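# Move one bottle from the cabinet onto the bench

## Task

Take a single bottle out of the cabinet and set it upright on the bench, leaving the remaining two bottles inside the cabinet.

## Robot and tools

Robot: two UR-style arms, left_arm and right_arm, each with a Robotiq 140 mm two-finger gripper whose fingers can fold at a hinge. Each arm rides its own carriage on one shared floor track along y at x = 0. left_rail always carries left_arm and is the +y one; right_rail carries right_arm. An arm base sits at x = 0, y = its carriage position_m, z = 0.04 m, facing +x.

Scene frame (used in results): fixed to the table, table top z = 0, +z up, +x the way the arms face, +y to their left. The table edge is at x = 0.17 m. Anything that ends up off the table, including on the track or the metal strip beside it, fails the task.

Gripper frame: fingers point along its +z, close along its y. end_effector_position is the point between the pads when they are closed. Fingertips reach about 33 mm past it (9 mm when fully open). A block sticks out about 10 cm toward the gripper's +x. Parts held near the fingertip quarter of the pads are squeezed as commanded; deeper in, the fingers may fold, giving loose or overly hard grips. A fingertip pushed into a surface folds easily and can spoil the next grip.

execute_actions(actions, cameras): a list of actions run in order. An action may hold rows, steps, until, and device commands (left_rail, right_rail). rows: up to 15 rows, each applied for one 1/30 s step. Each row is 18 numbers in [-1, 1], always for both arms: left dx, dy, dz, rx, ry, rz, gripper position, force_limit, speed, then the same nine for the right arm. dx..rz are an offset, not a pose: measured from that arm's Hand target as it was when the action began, in that Hand target's own axes; every row counts from that same start. 1.0 = 0.6 m or 180 degrees; rx, ry, rz form one rotation vector. Sending the same offset in a new action moves the arm again. All six zeros re-request the current Hand target. Gripper position: +1 fully open (140 mm), pads meet near -0.8, -1 closes until blocked. force_limit -1..+1 (about 14 N to 58 N slow); speed -1..+1 (about 30 to 250 mm/s); faster closes grip harder. To leave a gripper unchanged, resend its last three numbers (0 is a real command). steps: 1 to 450, default 15; after the last row arms keep heading to that row's target. Ramp offsets gradually (about +0.01 per row) to avoid jerks. until: ends the action when rail conditions hold, e.g. {"left_rail": {"position_status": ["!=", "moving"]}} or {"all": {"status": "ended"}}. Cameras are returned with an empty actions list or when requested: cam_high, cam_low, cam_front, cam_side, cam_left_wrist, cam_right_wrist.

Rails: left_rail position_m -0.8 to 1.5 m, right_rail -1.5 to 0.8 m (absolute places on the track); speed_m_s 0.01 to 1; acceleration_factor 0.1 to 1; {"stop": true} brakes. Keep carriages about 0.78 m or more apart. Let a carriage arrive before aiming its gripper at scene points. Any out-of-range value rejects the whole call.

move(target, speed, blend, stop_force, zero, blocking, cameras): straight-line paths. target is one 18-number row or a list of up to 15 rows, laid out as above; every row is an offset from the same Hand targets, not from the previous row. speed 0.002 to 3.2 m/s (default 0.25). blend in m rounds corners. stop_force 4 to 120 N ends an arm's path on felt push against its motion; omit it when backing away from a contact, and do not trust it while the gripper rotates. Paths do not avoid obstacles or the other arm; keep paths away from an arm's own base. The result adds a move: line (done, off_target, moving, held, fault) plus limits such as paced or held. With blocking=false, call wait or stop before new rows or moves.

wait(seconds 0 to 10), stop() brakes a running move, zoom_image(camera, region [x0,y0,x1,y1] pixels, at most 504 square), zero_wrist_force(arm), read_manual, finished_scene(scene).

Results: end_effector_position (m) and quat wxyz in the scene frame (may be a few cm off at long reach), Hand target (base for next offsets), Joint positions (rail then six joints), Joint torques, Wrist force/torque in the gripper's axes, Motor temperatures, Tool commands, rail position_m/position_status/position_answer. object_status: 0 moving, 1 blocked opening, 2 blocked closing (likely holding), 3 reached position or pads met. position_measured is in counts: 3 open, 139 about 60 mm, 230 pads closed.

Avoid: dropping the bottle or releasing it while moving, knocking the other two bottles, hitting the cabinet or table hard, pressing past firm contacts (torque or about 150 N force faults stop an arm for 10 s), arms or carriages touching each other, holding loads far from the grip centre, and overheated motors. Before finishing, the bottle must stand upright on the bench by itself, with two bottles still in the cabinet.

Each tool is called after "Call:" as name(argument=value, ...) on one line, values as JSON.

## Session

Call:
execute_actions(actions=[])

Scene clock: 0.00 s.
left_arm: end_effector_position=(+0.3563, +1.0803, +0.5790) position_measured=3 object_status=3 end_effector_quat_wxyz=(+0.000, +0.000, +1.000, +0.000) | right_arm: end_effector_position=(+0.3563, -1.0107, +0.5790) position_measured=3 object_status=3 end_effector_quat_wxyz=(+0.000, +0.000, +1.000, +0.000)
Joint positions: left_arm=[1.002 -0.28 -2.157 1.821 -1.235 -1.571 -0.281] | right_arm=[-1.089 -0.281 -2.157 1.821 -1.235 -1.571 -0.281]
Joint velocities: within noise
Joint torques (N m): no reading
Motor temperatures (°C): left_arm=[33 37 22 46 30 33] | right_arm=[43 45 28 44 47 36]
Wrist force (N): no reading
Wrist torque (N m): no reading
Wrist force, peak (N): no reading
Hand target: left_arm +0.3563, +1.0803, +0.5790; +0.000, +0.000, +1.000, +0.000 | right_arm +0.3563, -1.0107, +0.5790; +0.000, +0.000, +1.000, +0.000
Tool commands: left_gripper/position=+1.0 left_gripper/force_limit=+1.0 left_gripper/speed=+1.0 right_gripper/position=+1.0 right_gripper/force_limit=+1.0 right_gripper/speed=+1.0
left_rail: position_m=1.002 position_status=done
right_rail: position_m=-1.089 position_status=done

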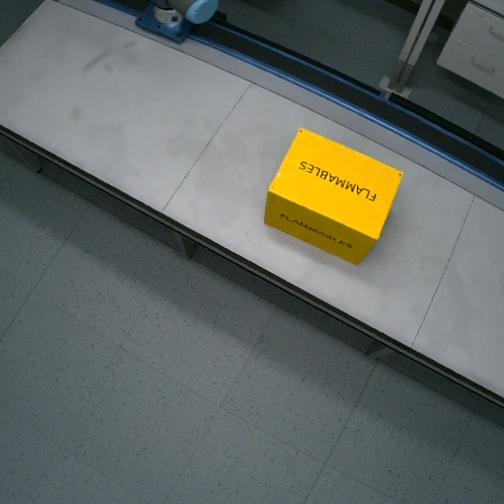

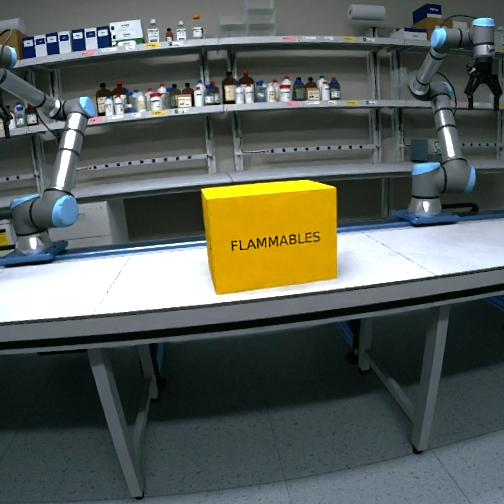

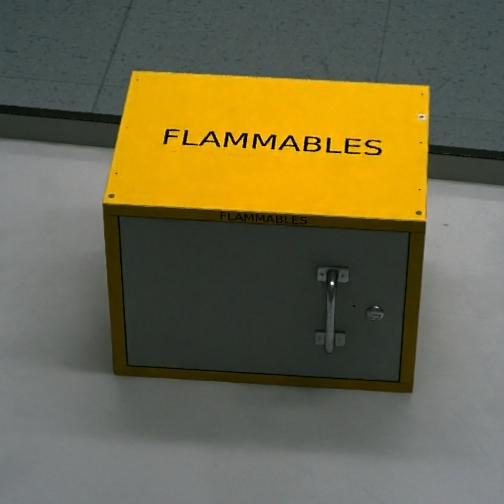

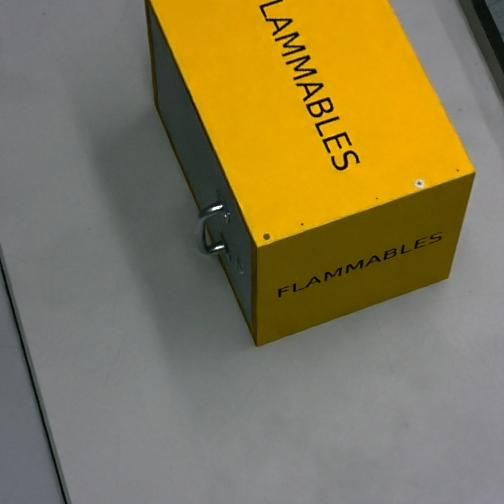

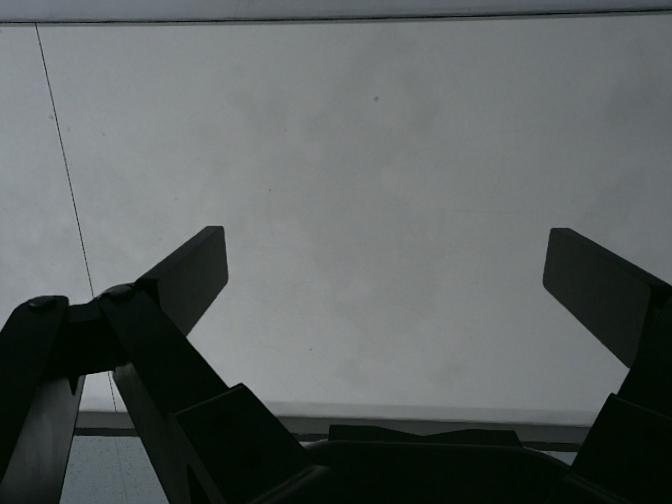

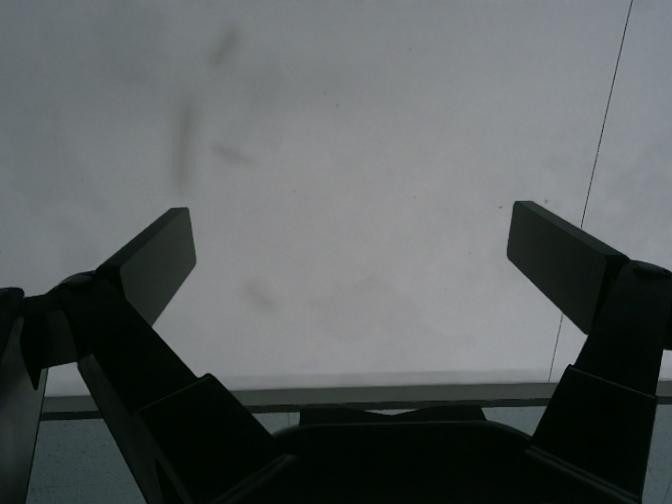

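Call:
zoom_image(camera="cam_front", region=[280, 230, 430, 380])

Call:
zoom_image(camera="cam_side", region=[150, 150, 350, 350])

Scaled by 3.360 from the camera's 504x504 image, which has a finer 720x720 frame.

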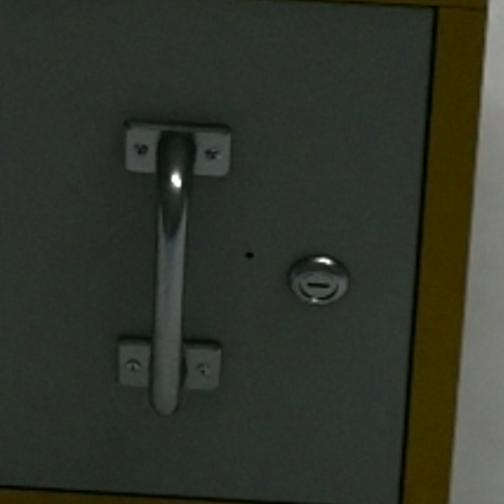

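Scaled by 2.520 from the camera's 504x504 image, which has a finer 720x720 frame.

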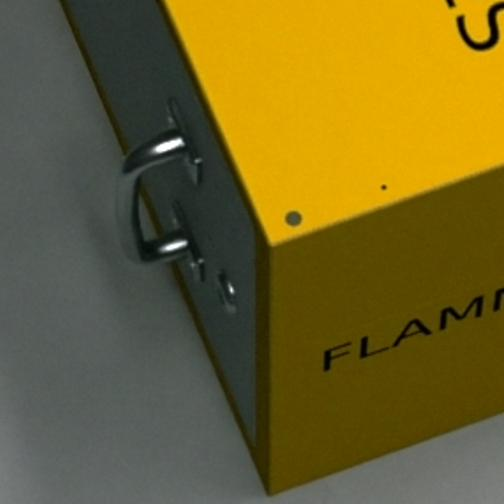

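Call:
execute_actions(actions=[{"right_rail":{"position_m":-0.65},"steps":150,"until":{"right_rail":{"position_status":["!=","moving"]}}}])

Call:
move(target=[[0,0,0,0,0,0,1,1,1,0.26,0.37,0.215,0.385,-0.385,-0.385,1,1,1],[0,0,0,0,0,0,1,1,1,0.343,0.753,0.548,-0.7071,0,0.7071,1,1,1]], blend=[0.05,0], speed=0.5, cameras=["all"])

Scene clock: 90.53 s.
left_arm: end_effector_position=(+0.3563, +1.0803, +0.5790) position_measured=3 object_status=3 end_effector_quat_wxyz=(+0.000, +0.000, +1.000, +0.000) | right_arm: end_effector_position=(+0.3563, -0.5714, +0.5790) position_measured=3 object_status=3 end_effector_quat_wxyz=(+0.000, +0.000, +1.000, +0.000)
Joint positions: left_arm=[1.002 -0.28 -2.157 1.821 -1.235 -1.571 -0.28] | right_arm=[-0.65 -0.28 -2.157 1.821 -1.235 -1.571 -0.281]
Joint torques (N m): left_arm=[-0.72 1.48 -46.06 -5.21 -0.44 -0.42] | right_arm=[-1.22 1.01 -43.74 -4.75 -0.22 -0.52]
Wrist force (N): left_arm=[-0.1 0.4 0.1] | right_arm=[-0.2 0.3 -0.3]
Wrist torque (N m): left_arm=[0.10 0.02 0.00] | right_arm=[0.06 0.05 0.01]
Wrist force, peak (N): left_arm=[0.0 1.2 0.1] | right_arm=[-0.3 -2.9 0.1]
Hand target: left_arm +0.3563, +1.0803, +0.5790; +0.000, +0.000, +1.000, +0.000 | right_arm +0.3563, -0.5714, +0.5790; +0.000, +0.000, +1.000, +0.000
Tool commands: left_gripper/position=+1.0 left_gripper/force_limit=+1.0 left_gripper/speed=+1.0 right_gripper/position=+1.0 right_gripper/force_limit=+1.0 right_gripper/speed=+1.0
left_rail: position_m=1.002 position_status=done
right_rail: position_m=-0.650 position_status=done

Scene clock: 92.93 s.
left_arm: end_effector_position=(+0.3563, +1.0803, +0.5790) position_measured=3 object_status=3 end_effector_quat_wxyz=(+0.000, +0.000, +1.000, +0.000) | right_arm: end_effector_position=(+0.2570, -0.4302, +0.4981) position_measured=3 object_status=3 end_effector_quat_wxyz=(+0.351, -0.366, +0.796, -0.329)
Joint positions: left_arm=[1.002 -0.28 -2.157 1.821 -1.235 -1.571 -0.28] | right_arm=[-0.65 1.026 -2.341 2.374 -1.936 -2.537 -0.012]
Joint torques (N m): left_arm=[-1.32 2.31 -45.93 -5.02 -0.25 -0.18] | right_arm=[-13.03 -8.82 -54.18 -3.87 -0.11 -1.87]
Wrist force (N): left_arm=[0.5 1.1 -0.3] | right_arm=[-0.3 -1.8 1.5]
Wrist torque (N m): left_arm=[0.25 -0.11 0.00] | right_arm=[-0.47 0.18 -0.06]
Wrist force, peak (N): left_arm=[0.9 1.0 0.3] | right_arm=[1.0 11.3 5.0]
Hand target: left_arm +0.3563, +1.0803, +0.5790; +0.000, +0.000, +1.000, +0.000 | right_arm +0.2571, -0.4302, +0.4981; +0.351, -0.366, +0.797, -0.329 (not the last commanded pose)
Off the commanded pose: left_arm 0.000 m, 0 deg | right_arm 0.411 m, 121 deg.
left_rail: position_m=1.002 position_status=done
right_rail: position_m=-0.650 position_status=done
move: held (right_arm; a check stopped the path); path passed 0 of 2 targets; limits=held
pose unreachable (right arm): on one or more control steps of this call, first in action 0 (counted from 0), this arm could not follow its commanded pose, so it was not sent that pose on those steps. It may still have moved: this result reports where it is.
cause: moving toward the commanded pose would bring two parts of the arm too close to each other (its gripper and another part of the arm, with joints 5 (wrist 1) to 7 (wrist 3) between them, 19 mm apart when it was first held).

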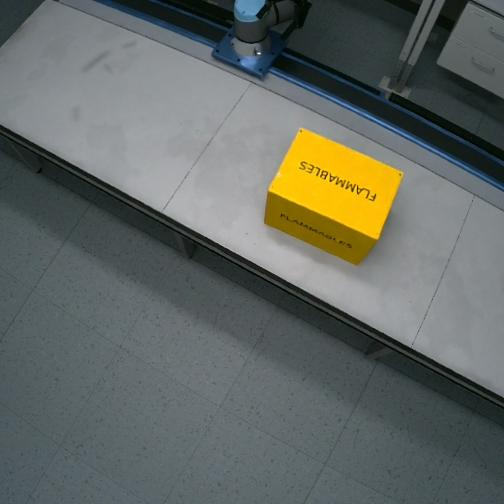

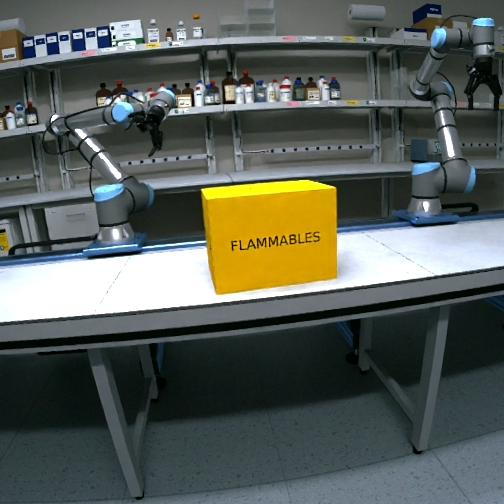

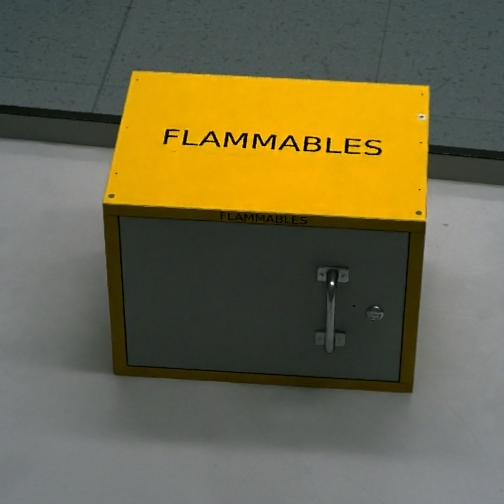

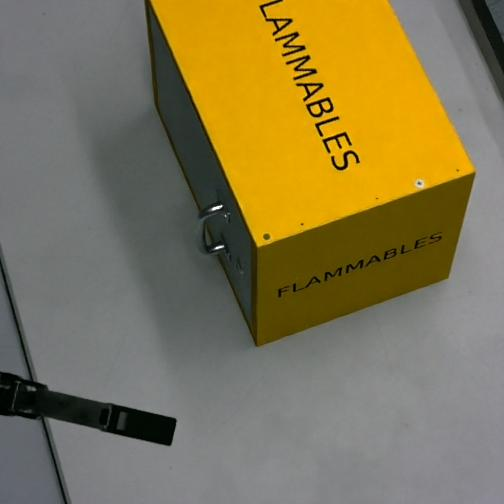

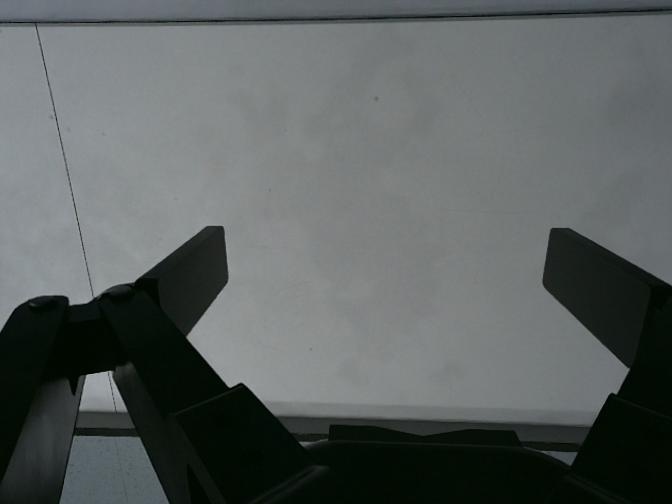

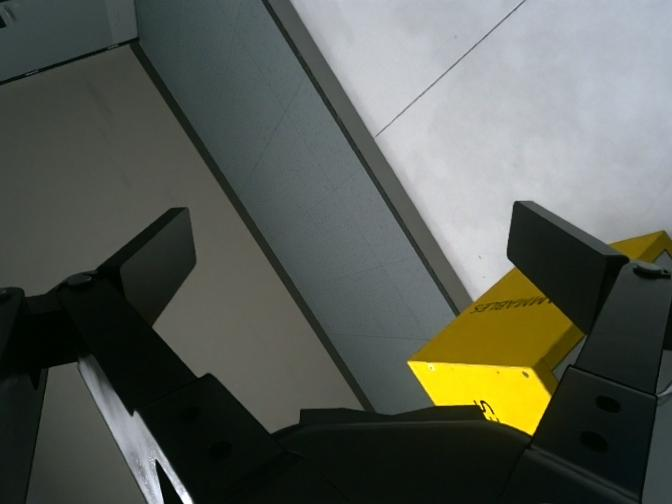

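Call:
move(target=[[0,0,0,0,0,0,1,1,1,-0.0763,-0.0021,0.0423,-0.2914,0.1319,0.0223,1,1,1],[0,0,0,0,0,0,1,1,1,-0.1953,0.0403,0.0511,-0.3304,-0.0771,-0.357,1,1,1],[0,0,0,0,0,0,1,1,1,-0.2617,0.2677,0.0068,-0.0154,-0.1283,-0.6806,1,1,1],[0,0,0,0,0,0,1,1,1,-0.2935,0.5658,0.0563,0.2433,0.0203,-0.627,1,1,1]], blend=0.02, speed=0.5, cameras=["cam_right_wrist","cam_front","cam_low"])

Scene clock: 152.37 s.
left_arm: end_effector_position=(+0.3563, +1.0803, +0.5790) position_measured=3 object_status=3 end_effector_quat_wxyz=(+0.000, +0.000, +1.000, +0.000) | right_arm: end_effector_position=(+0.2492, -0.1208, +0.2704) position_measured=3 object_status=3 end_effector_quat_wxyz=(+0.015, +0.728, -0.017, +0.685)
Joint positions: left_arm=[1.002 -0.28 -2.157 1.821 -1.235 -1.571 -0.28] | right_arm=[-0.65 1.414 -1.01 2.332 -3.964 -3.016 -2.643]
Joint torques (N m): left_arm=[-1.22 2.43 -46.35 -4.96 -0.52 -0.41] | right_arm=[15.42 -78.25 -5.14 0.74 -4.82 1.08]
Wrist force (N): left_arm=[0.1 0.3 0.0] | right_arm=[-0.2 0.8 -0.3]
Wrist torque (N m): left_arm=[0.06 -0.03 0.00] | right_arm=[0.22 -0.04 0.14]
Wrist force, peak (N): left_arm=[0.5 1.3 0.4] | right_arm=[-3.1 -0.5 -0.2]
Hand target: left_arm +0.3563, +1.0803, +0.5790; +0.000, +0.000, +1.000, +0.000 | right_arm +0.2491, -0.1207, +0.2704; +0.015, +0.728, -0.017, +0.685 (not the last commanded pose)
Off the commanded pose: left_arm 0.000 m, 0 deg | right_arm 0.001 m, 4 deg.
left_rail: position_m=1.002 position_status=done
right_rail: position_m=-0.650 position_status=done
led back after a hold (right arm): the arm was led back toward your command in small steps, so it may still be short of it.
move: held (right_arm; a check stopped the path); limits=held
pose unreachable (right arm): on one or more control steps of this call, first in action 0 (counted from 0), this arm could not follow its commanded pose, so it was not sent that pose on those steps. It may still have moved: this result reports where it is.
cause: moving toward the commanded pose would bring two parts of the arm too close to each other (its gripper and another part of the arm, with joints 5 (wrist 1) to 7 (wrist 3) between them, 10 mm apart when it was first held).
Images, in order (width x height): cam_low 504x504, cam_front 504x504, cam_right_wrist 672x504.

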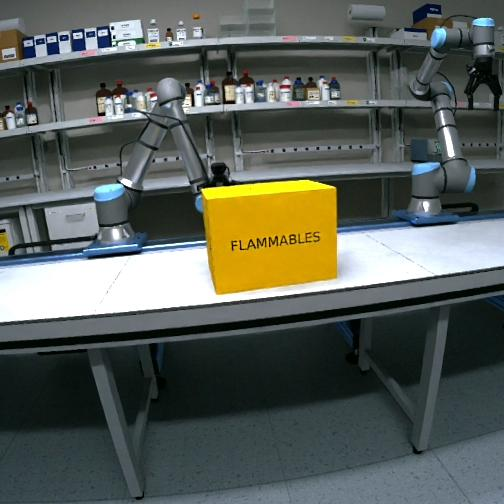

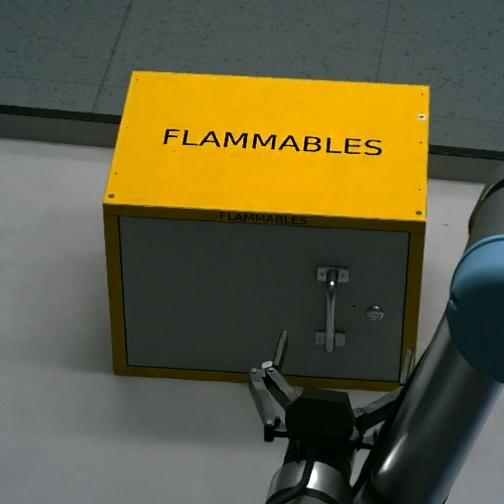

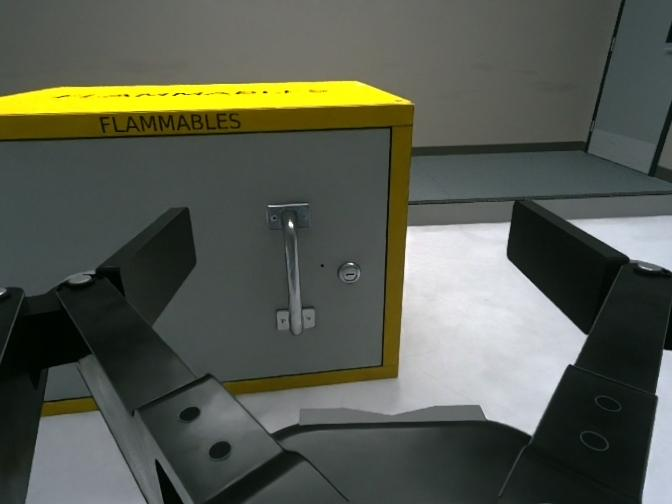

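Call:
move(target=[[0,0,0,0,0,0,1,1,1,0.2493,0.1652,-0.0225,0.0133,-0.2306,-0.0065,1,1,1],[0,0,0,0,0,0,1,1,1,0.3888,0.2603,0.0737,-0.2394,-0.4365,0.2538,1,1,1],[0,0,0,0,0,0,1,1,1,0.2617,-0.0612,0.1837,-0.6544,-0.0602,0.6954,1,1,1]], blend=0.02, speed=0.5, cameras=["cam_right_wrist","cam_front","cam_side"])

Scene clock: 244.93 s.
left_arm: end_effector_position=(+0.3563, +1.0803, +0.5790) position_measured=3 object_status=3 end_effector_quat_wxyz=(+0.000, +0.000, +1.000, +0.000) | right_arm: end_effector_position=(+0.3702, -0.0899, +0.4205) position_measured=3 object_status=3 end_effector_quat_wxyz=(+0.000, -0.070, +0.998, +0.000)
Joint positions: left_arm=[1.002 -0.28 -2.157 1.821 -1.235 -1.571 -0.28] | right_arm=[-0.65 0.724 -1.634 1.759 -1.696 -1.571 0.585]
Joint torques (N m): left_arm=[-1.62 1.61 -46.38 -4.97 -0.57 -0.54] | right_arm=[14.07 -22.94 -53.47 -8.36 -3.12 1.04]
Wrist force (N): left_arm=[-0.2 0.6 0.5] | right_arm=[-0.2 0.1 0.9]
Wrist torque (N m): left_arm=[0.13 0.03 0.00] | right_arm=[0.01 0.08 -0.20]
Wrist force, peak (N): left_arm=[-0.6 1.2 -0.2] | right_arm=[-2.0 -0.9 -0.1]
Hand target: left_arm +0.3563, +1.0803, +0.5790; +0.000, +0.000, +1.000, +0.000 | right_arm +0.3702, -0.0899, +0.4205; +0.000, -0.069, +0.998, +0.000
Off the commanded pose: left_arm 0.000 m, 0 deg | right_arm 0.000 m, 0 deg.
left_rail: position_m=1.002 position_status=done
right_rail: position_m=-0.650 position_status=done
move: done
Images, in order (width x height): cam_front 504x504, cam_side 504x504, cam_right_wrist 672x504.

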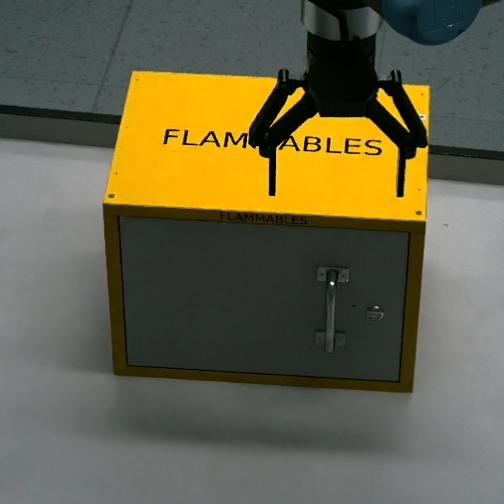

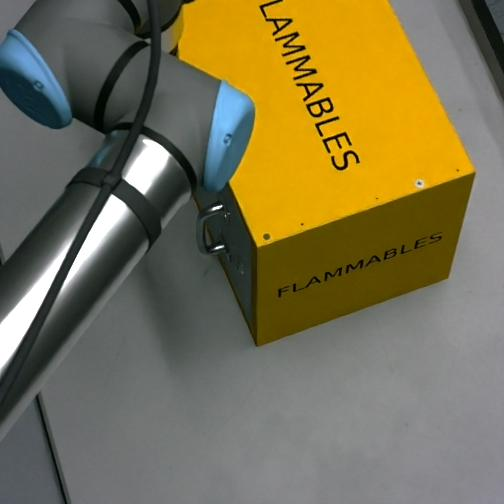

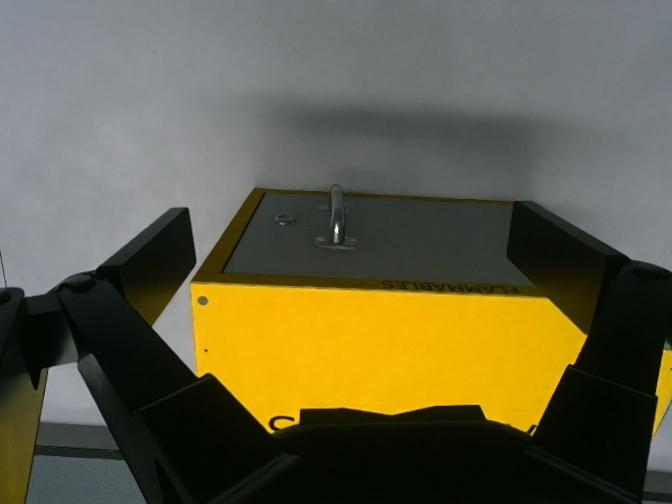

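Call:
move(target=[0,0,0,0,0,0,1,1,1,-0.056,-0.008,0.2,0,0,0,-0.08,0,-0.5], speed=0.25, cameras=["cam_right_wrist","cam_front","cam_side"])

Scene clock: 262.90 s.
left_arm: end_effector_position=(+0.3563, +1.0803, +0.5790) position_measured=3 object_status=3 end_effector_quat_wxyz=(+0.000, +0.000, +1.000, +0.000) | right_arm: end_effector_position=(+0.4041, -0.0900, +0.3006) position_measured=139 object_status=0 end_effector_quat_wxyz=(+0.000, -0.069, +0.998, +0.000)
Joint positions: left_arm=[1.002 -0.28 -2.157 1.821 -1.235 -1.571 -0.28] | right_arm=[-0.65 0.691 -1.554 1.897 -1.914 -1.571 0.552]
Joint torques (N m): left_arm=[-1.16 1.31 -46.59 -4.91 -0.67 -0.5] | right_arm=[-16.19 -27.08 -36.91 -7.99 2.6 -1.99]
Wrist force (N): left_arm=[0.4 0.3 0.1] | right_arm=[-0.4 0.1 0.5]
Wrist torque (N m): left_arm=[0.08 -0.09 0.00] | right_arm=[0.01 0.14 0.00]
Wrist force, peak (N): left_arm=[0.7 0.8 0.8] | right_arm=[-0.6 0.0 2.3]
Hand target: left_arm +0.3563, +1.0803, +0.5790; +0.000, +0.000, +1.000, +0.000 | right_arm +0.4041, -0.0899, +0.3005; +0.000, -0.069, +0.998, +0.000
Off the commanded pose: left_arm 0.000 m, 0 deg | right_arm 0.000 m, 0 deg.
left_rail: position_m=1.002 position_status=done
right_rail: position_m=-0.650 position_status=done
move: done
Images, in order (width x height): cam_front 504x504, cam_side 504x504, cam_right_wrist 672x504.

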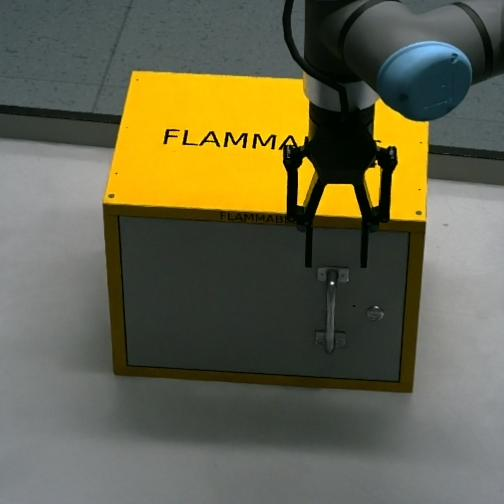

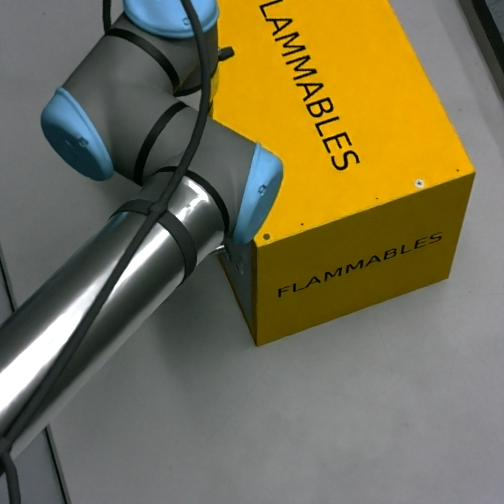

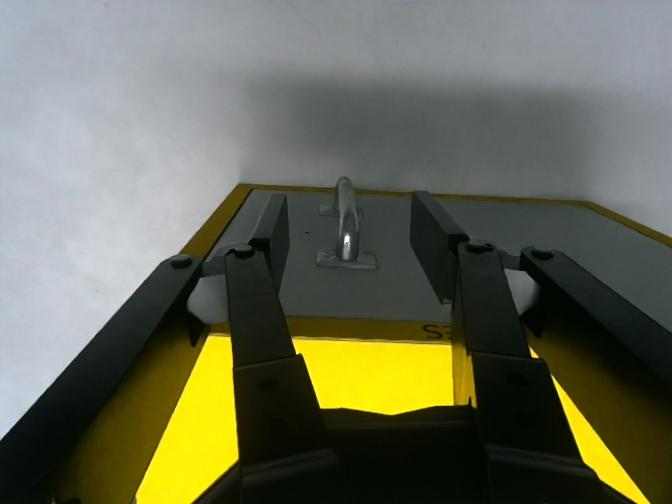

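Call:
move(target=[0,0,0,0,0,0,1,1,1,0.002,-0.005,0.12,0,0,0,-0.08,0,-0.5], speed=0.1, stop_force=15, cameras=["cam_right_wrist","cam_front","cam_side"])

Scene clock: 273.27 s.
left_arm: end_effector_position=(+0.3563, +1.0803, +0.5790) position_measured=3 object_status=3 end_effector_quat_wxyz=(+0.000, +0.000, +1.000, +0.000) | right_arm: end_effector_position=(+0.4034, -0.0930, +0.2285) position_measured=139 object_status=3 end_effector_quat_wxyz=(+0.000, -0.069, +0.998, +0.000)
Joint positions: left_arm=[1.002 -0.28 -2.157 1.821 -1.235 -1.571 -0.28] | right_arm=[-0.65 0.688 -1.509 1.987 -2.05 -1.571 0.549]
Joint torques (N m): left_arm=[-0.78 1.46 -46.47 -5.01 -0.68 -0.43] | right_arm=[-16.83 -29.41 -34.61 -8.22 0.49 -2.32]
Wrist force (N): left_arm=[0.0 0.9 -0.3] | right_arm=[-0.1 0.2 1.2]
Wrist torque (N m): left_arm=[0.19 -0.01 0.00] | right_arm=[0.05 0.09 -0.01]
Wrist force, peak (N): left_arm=[0.6 0.9 0.4] | right_arm=[-0.1 0.4 2.0]
Hand target: left_arm +0.3563, +1.0803, +0.5790; +0.000, +0.000, +1.000, +0.000 | right_arm +0.4034, -0.0930, +0.2285; +0.000, -0.069, +0.998, +0.000
Off the commanded pose: left_arm 0.000 m, 0 deg | right_arm 0.000 m, 0 deg.
left_rail: position_m=1.002 position_status=done
right_rail: position_m=-0.650 position_status=done
move: done
Images, in order (width x height): cam_front 504x504, cam_side 504x504, cam_right_wrist 672x504.

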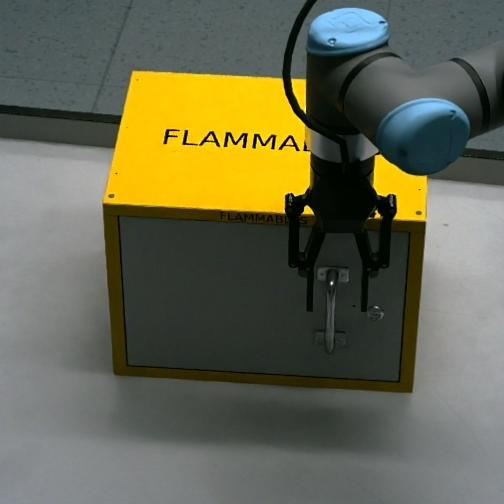

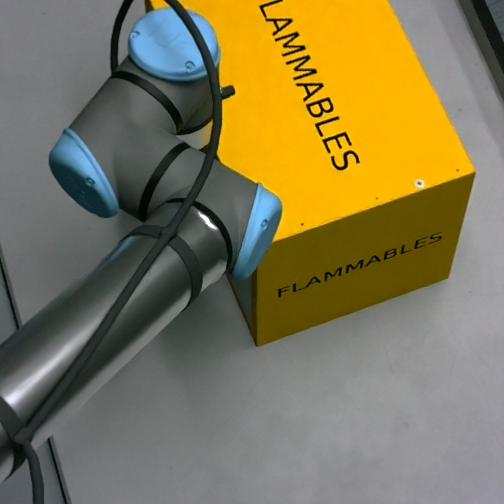

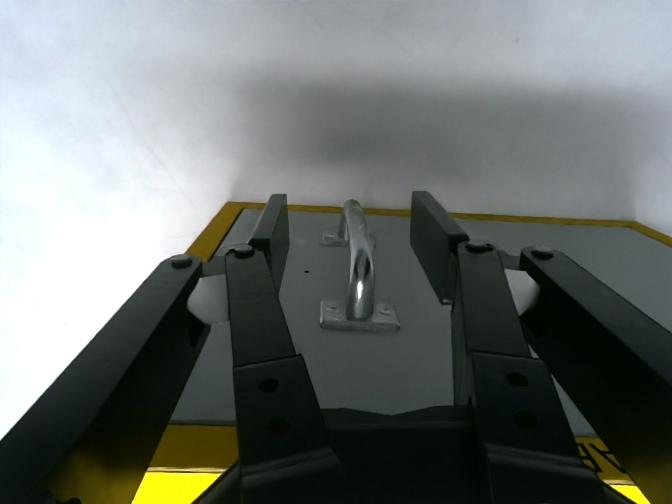

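Call:
move(target=[[0,0,0,0,0,0,1,1,1,-0.0233,0,0,0,0,0,-0.08,0,-0.5],[0,0,0,0,0,0,1,1,1,-0.0233,0,0,0,0,0,-1,0,-1]], speed=0.1, cameras=["cam_right_wrist","cam_front","cam_side"])

Scene clock: 300.73 s.
left_arm: end_effector_position=(+0.3563, +1.0803, +0.5790) position_measured=3 object_status=3 end_effector_quat_wxyz=(+0.000, +0.000, +1.000, +0.000) | right_arm: end_effector_position=(+0.4173, -0.0911, +0.2285) position_measured=215 object_status=0 end_effector_quat_wxyz=(+0.000, -0.069, +0.998, +0.000)
Joint positions: left_arm=[1.002 -0.28 -2.157 1.821 -1.235 -1.571 -0.28] | right_arm=[-0.65 0.677 -1.493 1.97 -2.048 -1.571 0.538]
Joint torques (N m): left_arm=[-0.87 1.32 -46.42 -4.92 -0.86 -0.63] | right_arm=[-17 -35.15 -29.61 -1.39 -5.85 -1.53]
Wrist force (N): left_arm=[0.0 0.4 -0.4] | right_arm=[-2.1 10.2 -6.9]
Wrist torque (N m): left_arm=[0.10 0.01 0.01] | right_arm=[-0.38 -0.05 0.05]
Wrist force, peak (N): left_arm=[0.5 1.1 -0.2] | right_arm=[-2.0 17.6 3.6]
Hand target: left_arm +0.3563, +1.0803, +0.5790; +0.000, +0.000, +1.000, +0.000 | right_arm +0.4172, -0.0911, +0.2285; +0.000, -0.069, +0.998, +0.000
Off the commanded pose: left_arm 0.000 m, 0 deg | right_arm 0.000 m, 0 deg.
left_rail: position_m=1.002 position_status=done
right_rail: position_m=-0.650 position_status=done
move: done
Images, in order (width x height): cam_front 504x504, cam_side 504x504, cam_right_wrist 672x504.

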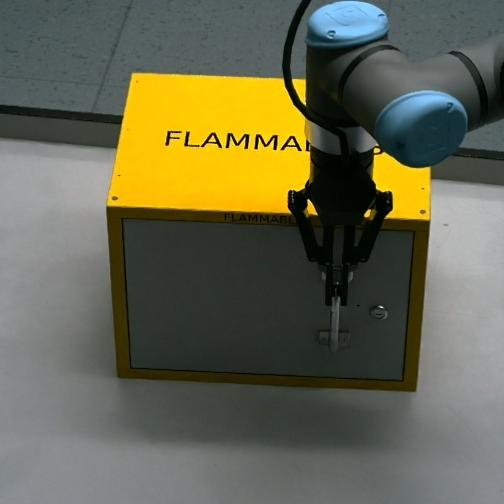

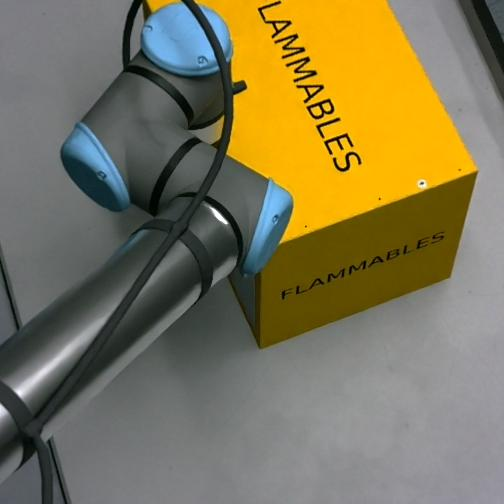

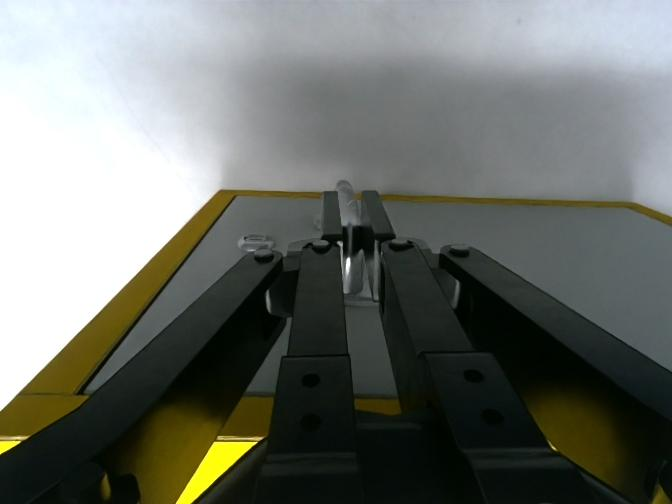

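Call:
move(target=[[0,0,0,0,0,0,1,1,1,0.0775,0.0198,0,0,0,0.0556,-1,0,-1]], speed=0.06, cameras=["cam_right_wrist","cam_front","cam_side"])

Scene clock: 322.27 s.
left_arm: end_effector_position=(+0.3563, +1.0803, +0.5790) position_measured=3 object_status=3 end_effector_quat_wxyz=(+0.000, +0.000, +1.000, +0.000) | right_arm: end_effector_position=(+0.3696, -0.0858, +0.2285) position_measured=215 object_status=2 end_effector_quat_wxyz=(+0.000, +0.018, +1.000, +0.000)
Joint positions: left_arm=[1.002 -0.28 -2.157 1.821 -1.235 -1.571 -0.28] | right_arm=[-0.65 0.73 -1.53 2.01 -2.051 -1.571 0.765]
Joint torques (N m): left_arm=[-1.6 1.72 -46.53 -4.87 -0.74 -0.58] | right_arm=[15.46 -60.79 -23.59 -2.29 -5.92 1.35]
Wrist force (N): left_arm=[0.0 0.8 0.2] | right_arm=[-6.5 15.6 -4.3]
Wrist torque (N m): left_arm=[0.17 -0.01 -0.01] | right_arm=[-0.62 -0.01 -0.26]
Wrist force, peak (N): left_arm=[0.4 1.0 -0.7] | right_arm=[-6.8 16.9 -3.4]
Hand target: left_arm +0.3563, +1.0803, +0.5790; +0.000, +0.000, +1.000, +0.000 | right_arm +0.3695, -0.0858, +0.2285; +0.000, +0.018, +1.000, +0.000
Off the commanded pose: left_arm 0.000 m, 0 deg | right_arm 0.000 m, 0 deg.
left_rail: position_m=1.002 position_status=done
right_rail: position_m=-0.650 position_status=done
move: done
Images, in order (width x height): cam_front 504x504, cam_side 504x504, cam_right_wrist 672x504.

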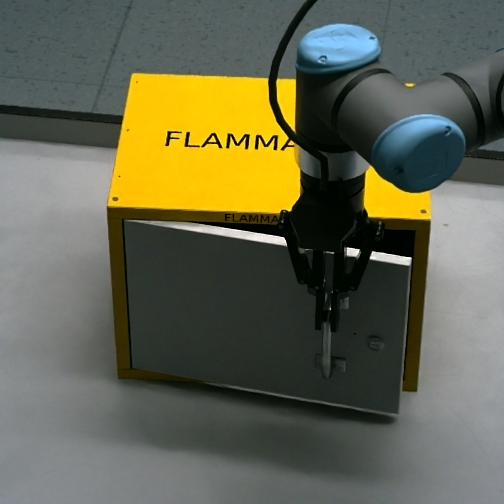

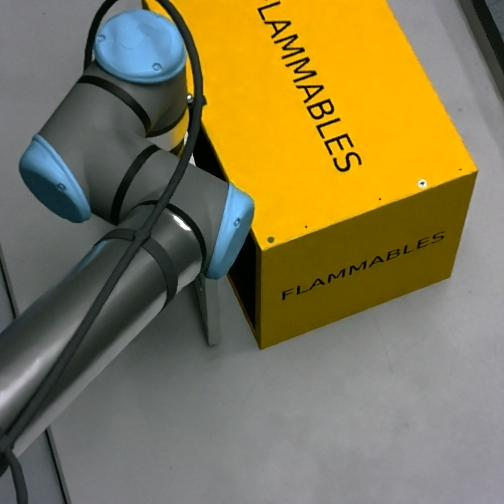

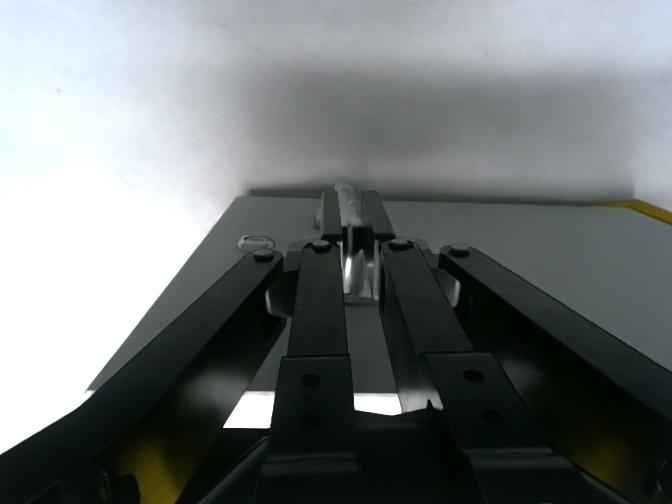

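Call:
move(target=[[0,0,0,0,0,0,1,1,1,0.1148,0.0348,0,0,0,0.0833,-1,0,-1],[0,0,0,0,0,0,1,1,1,0.1845,0.0742,0,0,0,0.1389,-1,0,-1],[0,0,0,0,0,0,1,1,1,0.2465,0.125,0,0,0,0.1944,-1,0,-1]], speed=0.1, blend=[0.02,0.02,0], cameras=["cam_right_wrist","cam_front","cam_side"])

Scene clock: 333.17 s.
left_arm: end_effector_position=(+0.3563, +1.0803, +0.5790) position_measured=3 object_status=3 end_effector_quat_wxyz=(+0.000, +0.000, +1.000, +0.000) | right_arm: end_effector_position=(+0.2245, -0.0056, +0.2285) position_measured=215 object_status=2 end_effector_quat_wxyz=(+0.000, +0.318, +0.948, +0.000)
Joint positions: left_arm=[1.002 -0.28 -2.157 1.821 -1.235 -1.571 -0.28] | right_arm=[-0.65 0.978 -1.517 1.997 -2.05 -1.571 1.624]
Joint torques (N m): left_arm=[-1.86 1.82 -47.12 -4.94 -0.84 -0.54] | right_arm=[19.96 -23.98 -37.81 4.39 -0.33 0.94]
Wrist force (N): left_arm=[0.7 0.7 0.3] | right_arm=[-6.2 14.8 -3.5]
Wrist torque (N m): left_arm=[0.16 -0.16 0.00] | right_arm=[-0.53 0.03 -0.25]
Wrist force, peak (N): left_arm=[0.7 0.8 0.5] | right_arm=[-0.6 -24.7 -20.7]
Hand target: left_arm +0.3563, +1.0803, +0.5790; +0.000, +0.000, +1.000, +0.000 | right_arm +0.2244, -0.0055, +0.2285; +0.000, +0.318, +0.948, +0.000
Off the commanded pose: left_arm 0.000 m, 0 deg | right_arm 0.000 m, 0 deg.
left_rail: position_m=1.002 position_status=done
right_rail: position_m=-0.650 position_status=done
move: done
Images, in order (width x height): cam_front 504x504, cam_side 504x504, cam_right_wrist 672x504.

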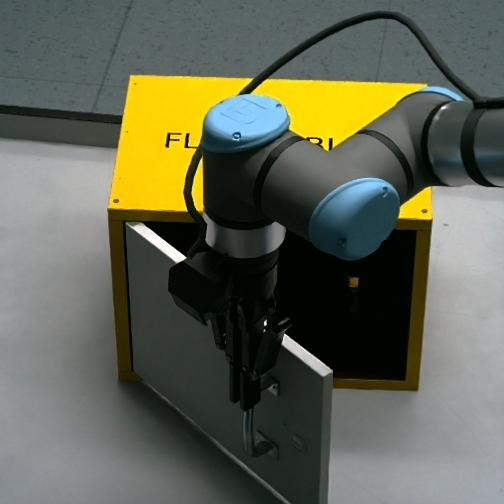

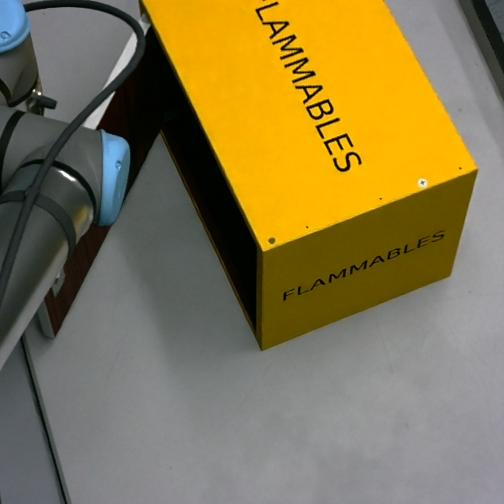

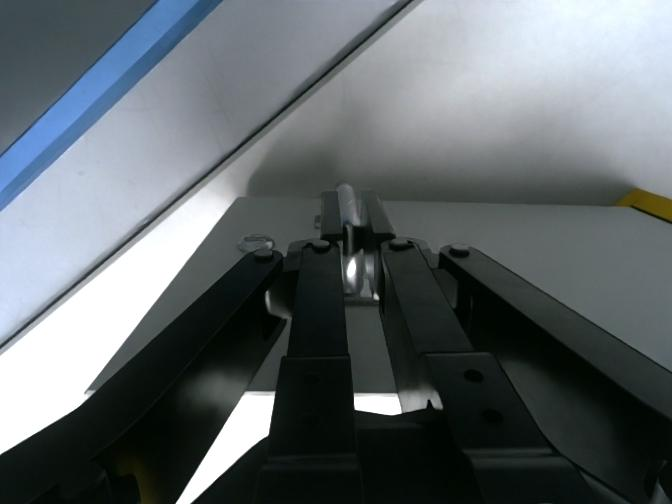

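Call:
move(target=[[0,0,0,0,0,0,1,1,1,0.1505,0.053,0,0,0,0.1111,-1,0,-1],[0,0,0,0,0,0,1,1,1,0.2738,0.1542,0,0,0,0.2222,-1,0,-1],[0,0,0,0,0,0,1,1,1,0.3552,0.2917,0,0,0,0.3333,-1,0,-1],[0,0,0,0,0,0,1,1,1,0.3552,0.2917,0,0,0,0.3333,-0.08,0,-1],[0,0,0,0,0,0,1,1,1,0.3552,0.2917,-0.3,0,0,0.3333,-0.08,0,-1]], speed=[0.12,0.12,0.12,0.12,0.2], blend=[0.02,0.02,0,0,0], cameras=["cam_right_wrist","cam_front","cam_side"])

Scene clock: 357.57 s.
left_arm: end_effector_position=(+0.3563, +1.0803, +0.5790) position_measured=3 object_status=3 end_effector_quat_wxyz=(+0.000, +0.000, +1.000, +0.000) | right_arm: end_effector_position=(+0.1597, +0.2625, +0.4085) position_measured=139 object_status=3 end_effector_quat_wxyz=(+0.000, +0.749, +0.662, +0.000)
Joint positions: left_arm=[1.002 -0.28 -2.157 1.821 -1.235 -1.571 -0.28] | right_arm=[-0.65 1.208 -1.204 1.28 -1.648 -1.571 2.902]
Joint torques (N m): left_arm=[-1.6 1.57 -47.11 -4.87 -0.95 -0.74] | right_arm=[-8.84 -59.06 -56.32 -1.68 -2.44 -0.89]
Wrist force (N): left_arm=[-0.1 0.4 0.3] | right_arm=[-1.0 -0.7 0.4]
Wrist torque (N m): left_arm=[0.09 0.02 0.00] | right_arm=[-0.23 0.29 -0.17]
Wrist force, peak (N): left_arm=[0.6 1.1 0.1] | right_arm=[-1.6 -18.7 -20.2]
Hand target: left_arm +0.3563, +1.0803, +0.5790; +0.000, +0.000, +1.000, +0.000 | right_arm +0.1597, +0.2625, +0.4085; +0.000, +0.749, +0.662, +0.000
Off the commanded pose: left_arm 0.000 m, 0 deg | right_arm 0.000 m, 0 deg.
left_rail: position_m=1.002 position_status=done
right_rail: position_m=-0.650 position_status=done
move: done
Images, in order (width x height): cam_front 504x504, cam_side 504x504, cam_right_wrist 672x504.

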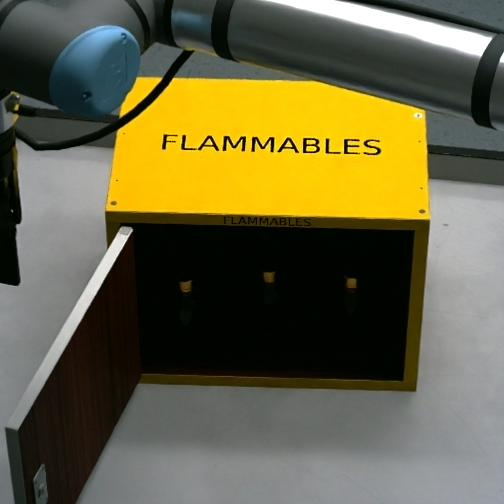

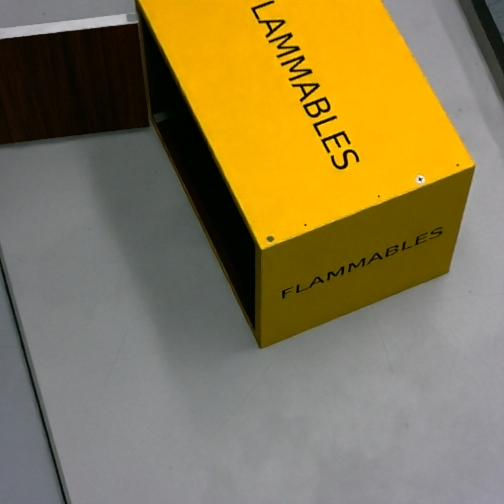

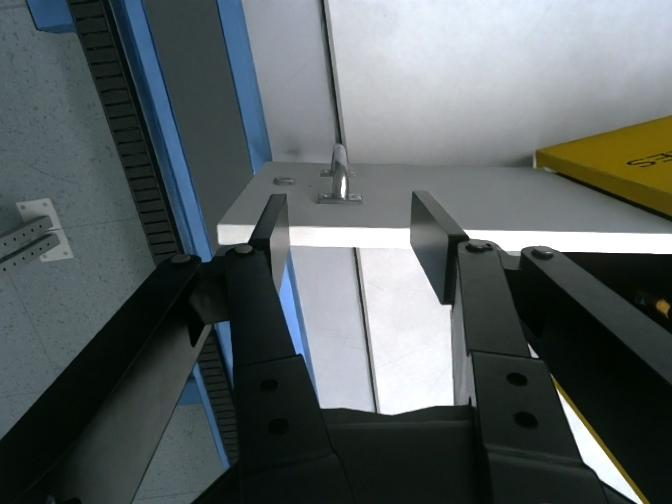

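Call:
zoom_image(camera="cam_front", region=[130, 220, 420, 400])

Scaled by 1.738 from the camera's 504x504 image, which has a finer 720x720 frame.

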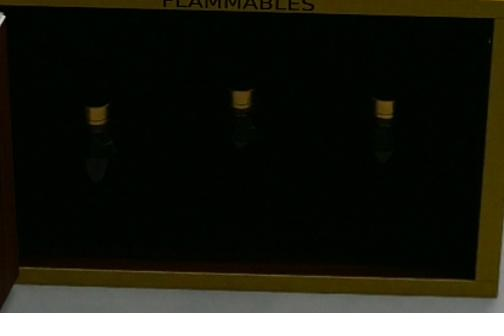

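Call:
execute_actions(actions=[{"right_rail":{"position_m":-0.5},"steps":150,"until":{"right_rail":{"position_status":["!=","moving"]}}}])

Call:
move(target=[[0,0,0,0,0,0,1,1,1,-0.6698,0.183,-0.069,0,0,0.4162,-0.08,0,-1],[0,0,0,0,0,0,1,1,1,-0.7568,0.2943,0.2142,-0.2168,0.2828,0.3755,-0.08,0,-1]], speed=0.4, blend=[0.04,0], cameras=["cam_right_wrist","cam_front","cam_low"])

Scene clock: 397.97 s.
left_arm: end_effector_position=(+0.3563, +1.0803, +0.5790) position_measured=3 object_status=3 end_effector_quat_wxyz=(+0.000, +0.000, +1.000, +0.000) | right_arm: end_effector_position=(+0.1598, +0.4125, +0.4085) position_measured=139 object_status=3 end_effector_quat_wxyz=(+0.000, +0.749, +0.662, +0.000)
Joint positions: left_arm=[1.002 -0.28 -2.157 1.821 -1.235 -1.571 -0.28] | right_arm=[-0.5 1.208 -1.203 1.28 -1.647 -1.571 2.902]
Joint torques (N m): left_arm=[-2.59 1.02 -47.2 -4.68 -1.21 -0.79] | right_arm=[1.37 -83.14 -47.7 -3.77 -0.63 -0.32]
Wrist force (N): left_arm=[0.1 0.5 -0.2] | right_arm=[-0.7 -0.9 0.4]
Wrist torque (N m): left_arm=[0.12 -0.03 0.00] | right_arm=[-0.26 0.22 -0.17]
Wrist force, peak (N): left_arm=[0.6 0.6 0.5] | right_arm=[-4.3 -0.3 0.3]
Hand target: left_arm +0.3563, +1.0803, +0.5790; +0.000, +0.000, +1.000, +0.000 | right_arm +0.1597, +0.4125, +0.4085; +0.000, +0.749, +0.662, +0.000
Tool commands: left_gripper/position=+1.0 left_gripper/force_limit=+1.0 left_gripper/speed=+1.0 right_gripper/position=-0.08 right_gripper/force_limit=+0.0 right_gripper/speed=-1.0
Off the commanded pose: left_arm 0.000 m, 0 deg | right_arm 0.000 m, 0 deg.
left_rail: position_m=1.002 position_status=done
right_rail: position_m=-0.500 position_status=done

Scene clock: 402.13 s.
left_arm: end_effector_position=(+0.3563, +1.0803, +0.5790) position_measured=3 object_status=3 end_effector_quat_wxyz=(+0.000, +0.000, +1.000, +0.000) | right_arm: end_effector_position=(+0.2793, -0.0598, +0.2799) position_measured=139 object_status=3 end_effector_quat_wxyz=(-0.035, +0.864, +0.060, +0.499)
Joint positions: left_arm=[1.002 -0.28 -2.157 1.821 -1.235 -1.571 -0.28] | right_arm=[-0.5 1.152 -1.681 2.618 -3.251 -2.395 3.816]
Joint torques (N m): left_arm=[-0.58 1.02 -46.94 -4.79 -1.08 -0.7] | right_arm=[14.33 -3.64 -22.34 -8.63 -5.08 -1.65]
Wrist force (N): left_arm=[-0.1 0.1 -0.1] | right_arm=[-0.4 -0.3 0.4]
Wrist torque (N m): left_arm=[0.03 0.01 0.00] | right_arm=[-0.08 0.06 0.22]
Wrist force, peak (N): left_arm=[0.9 0.8 -0.4] | right_arm=[-2.1 0.4 1.1]
Hand target: left_arm +0.3563, +1.0803, +0.5790; +0.000, +0.000, +1.000, +0.000 | right_arm +0.2793, -0.0598, +0.2799; -0.035, +0.864, +0.060, +0.499
Off the commanded pose: left_arm 0.000 m, 0 deg | right_arm 0.000 m, 0 deg.
left_rail: position_m=1.002 position_status=done
right_rail: position_m=-0.500 position_status=done
move: done
Images, in order (width x height): cam_low 504x504, cam_front 504x504, cam_right_wrist 672x504.

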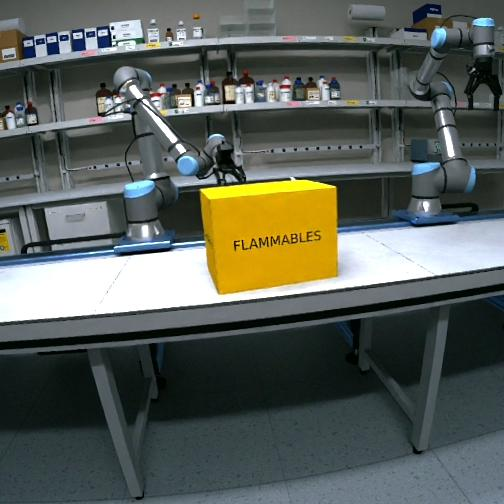

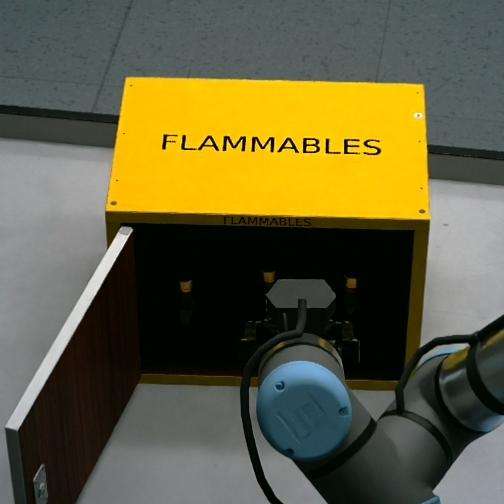

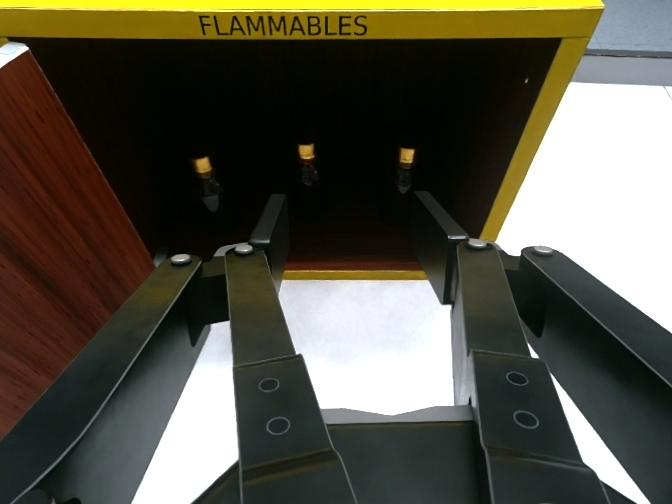

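Call:
zoom_image(camera="cam_right_wrist", region=[130, 100, 490, 290])

Scaled by 1.400 from the camera's 672x504 image, which has a finer 960x720 frame.

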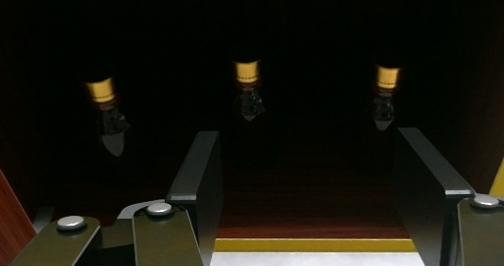

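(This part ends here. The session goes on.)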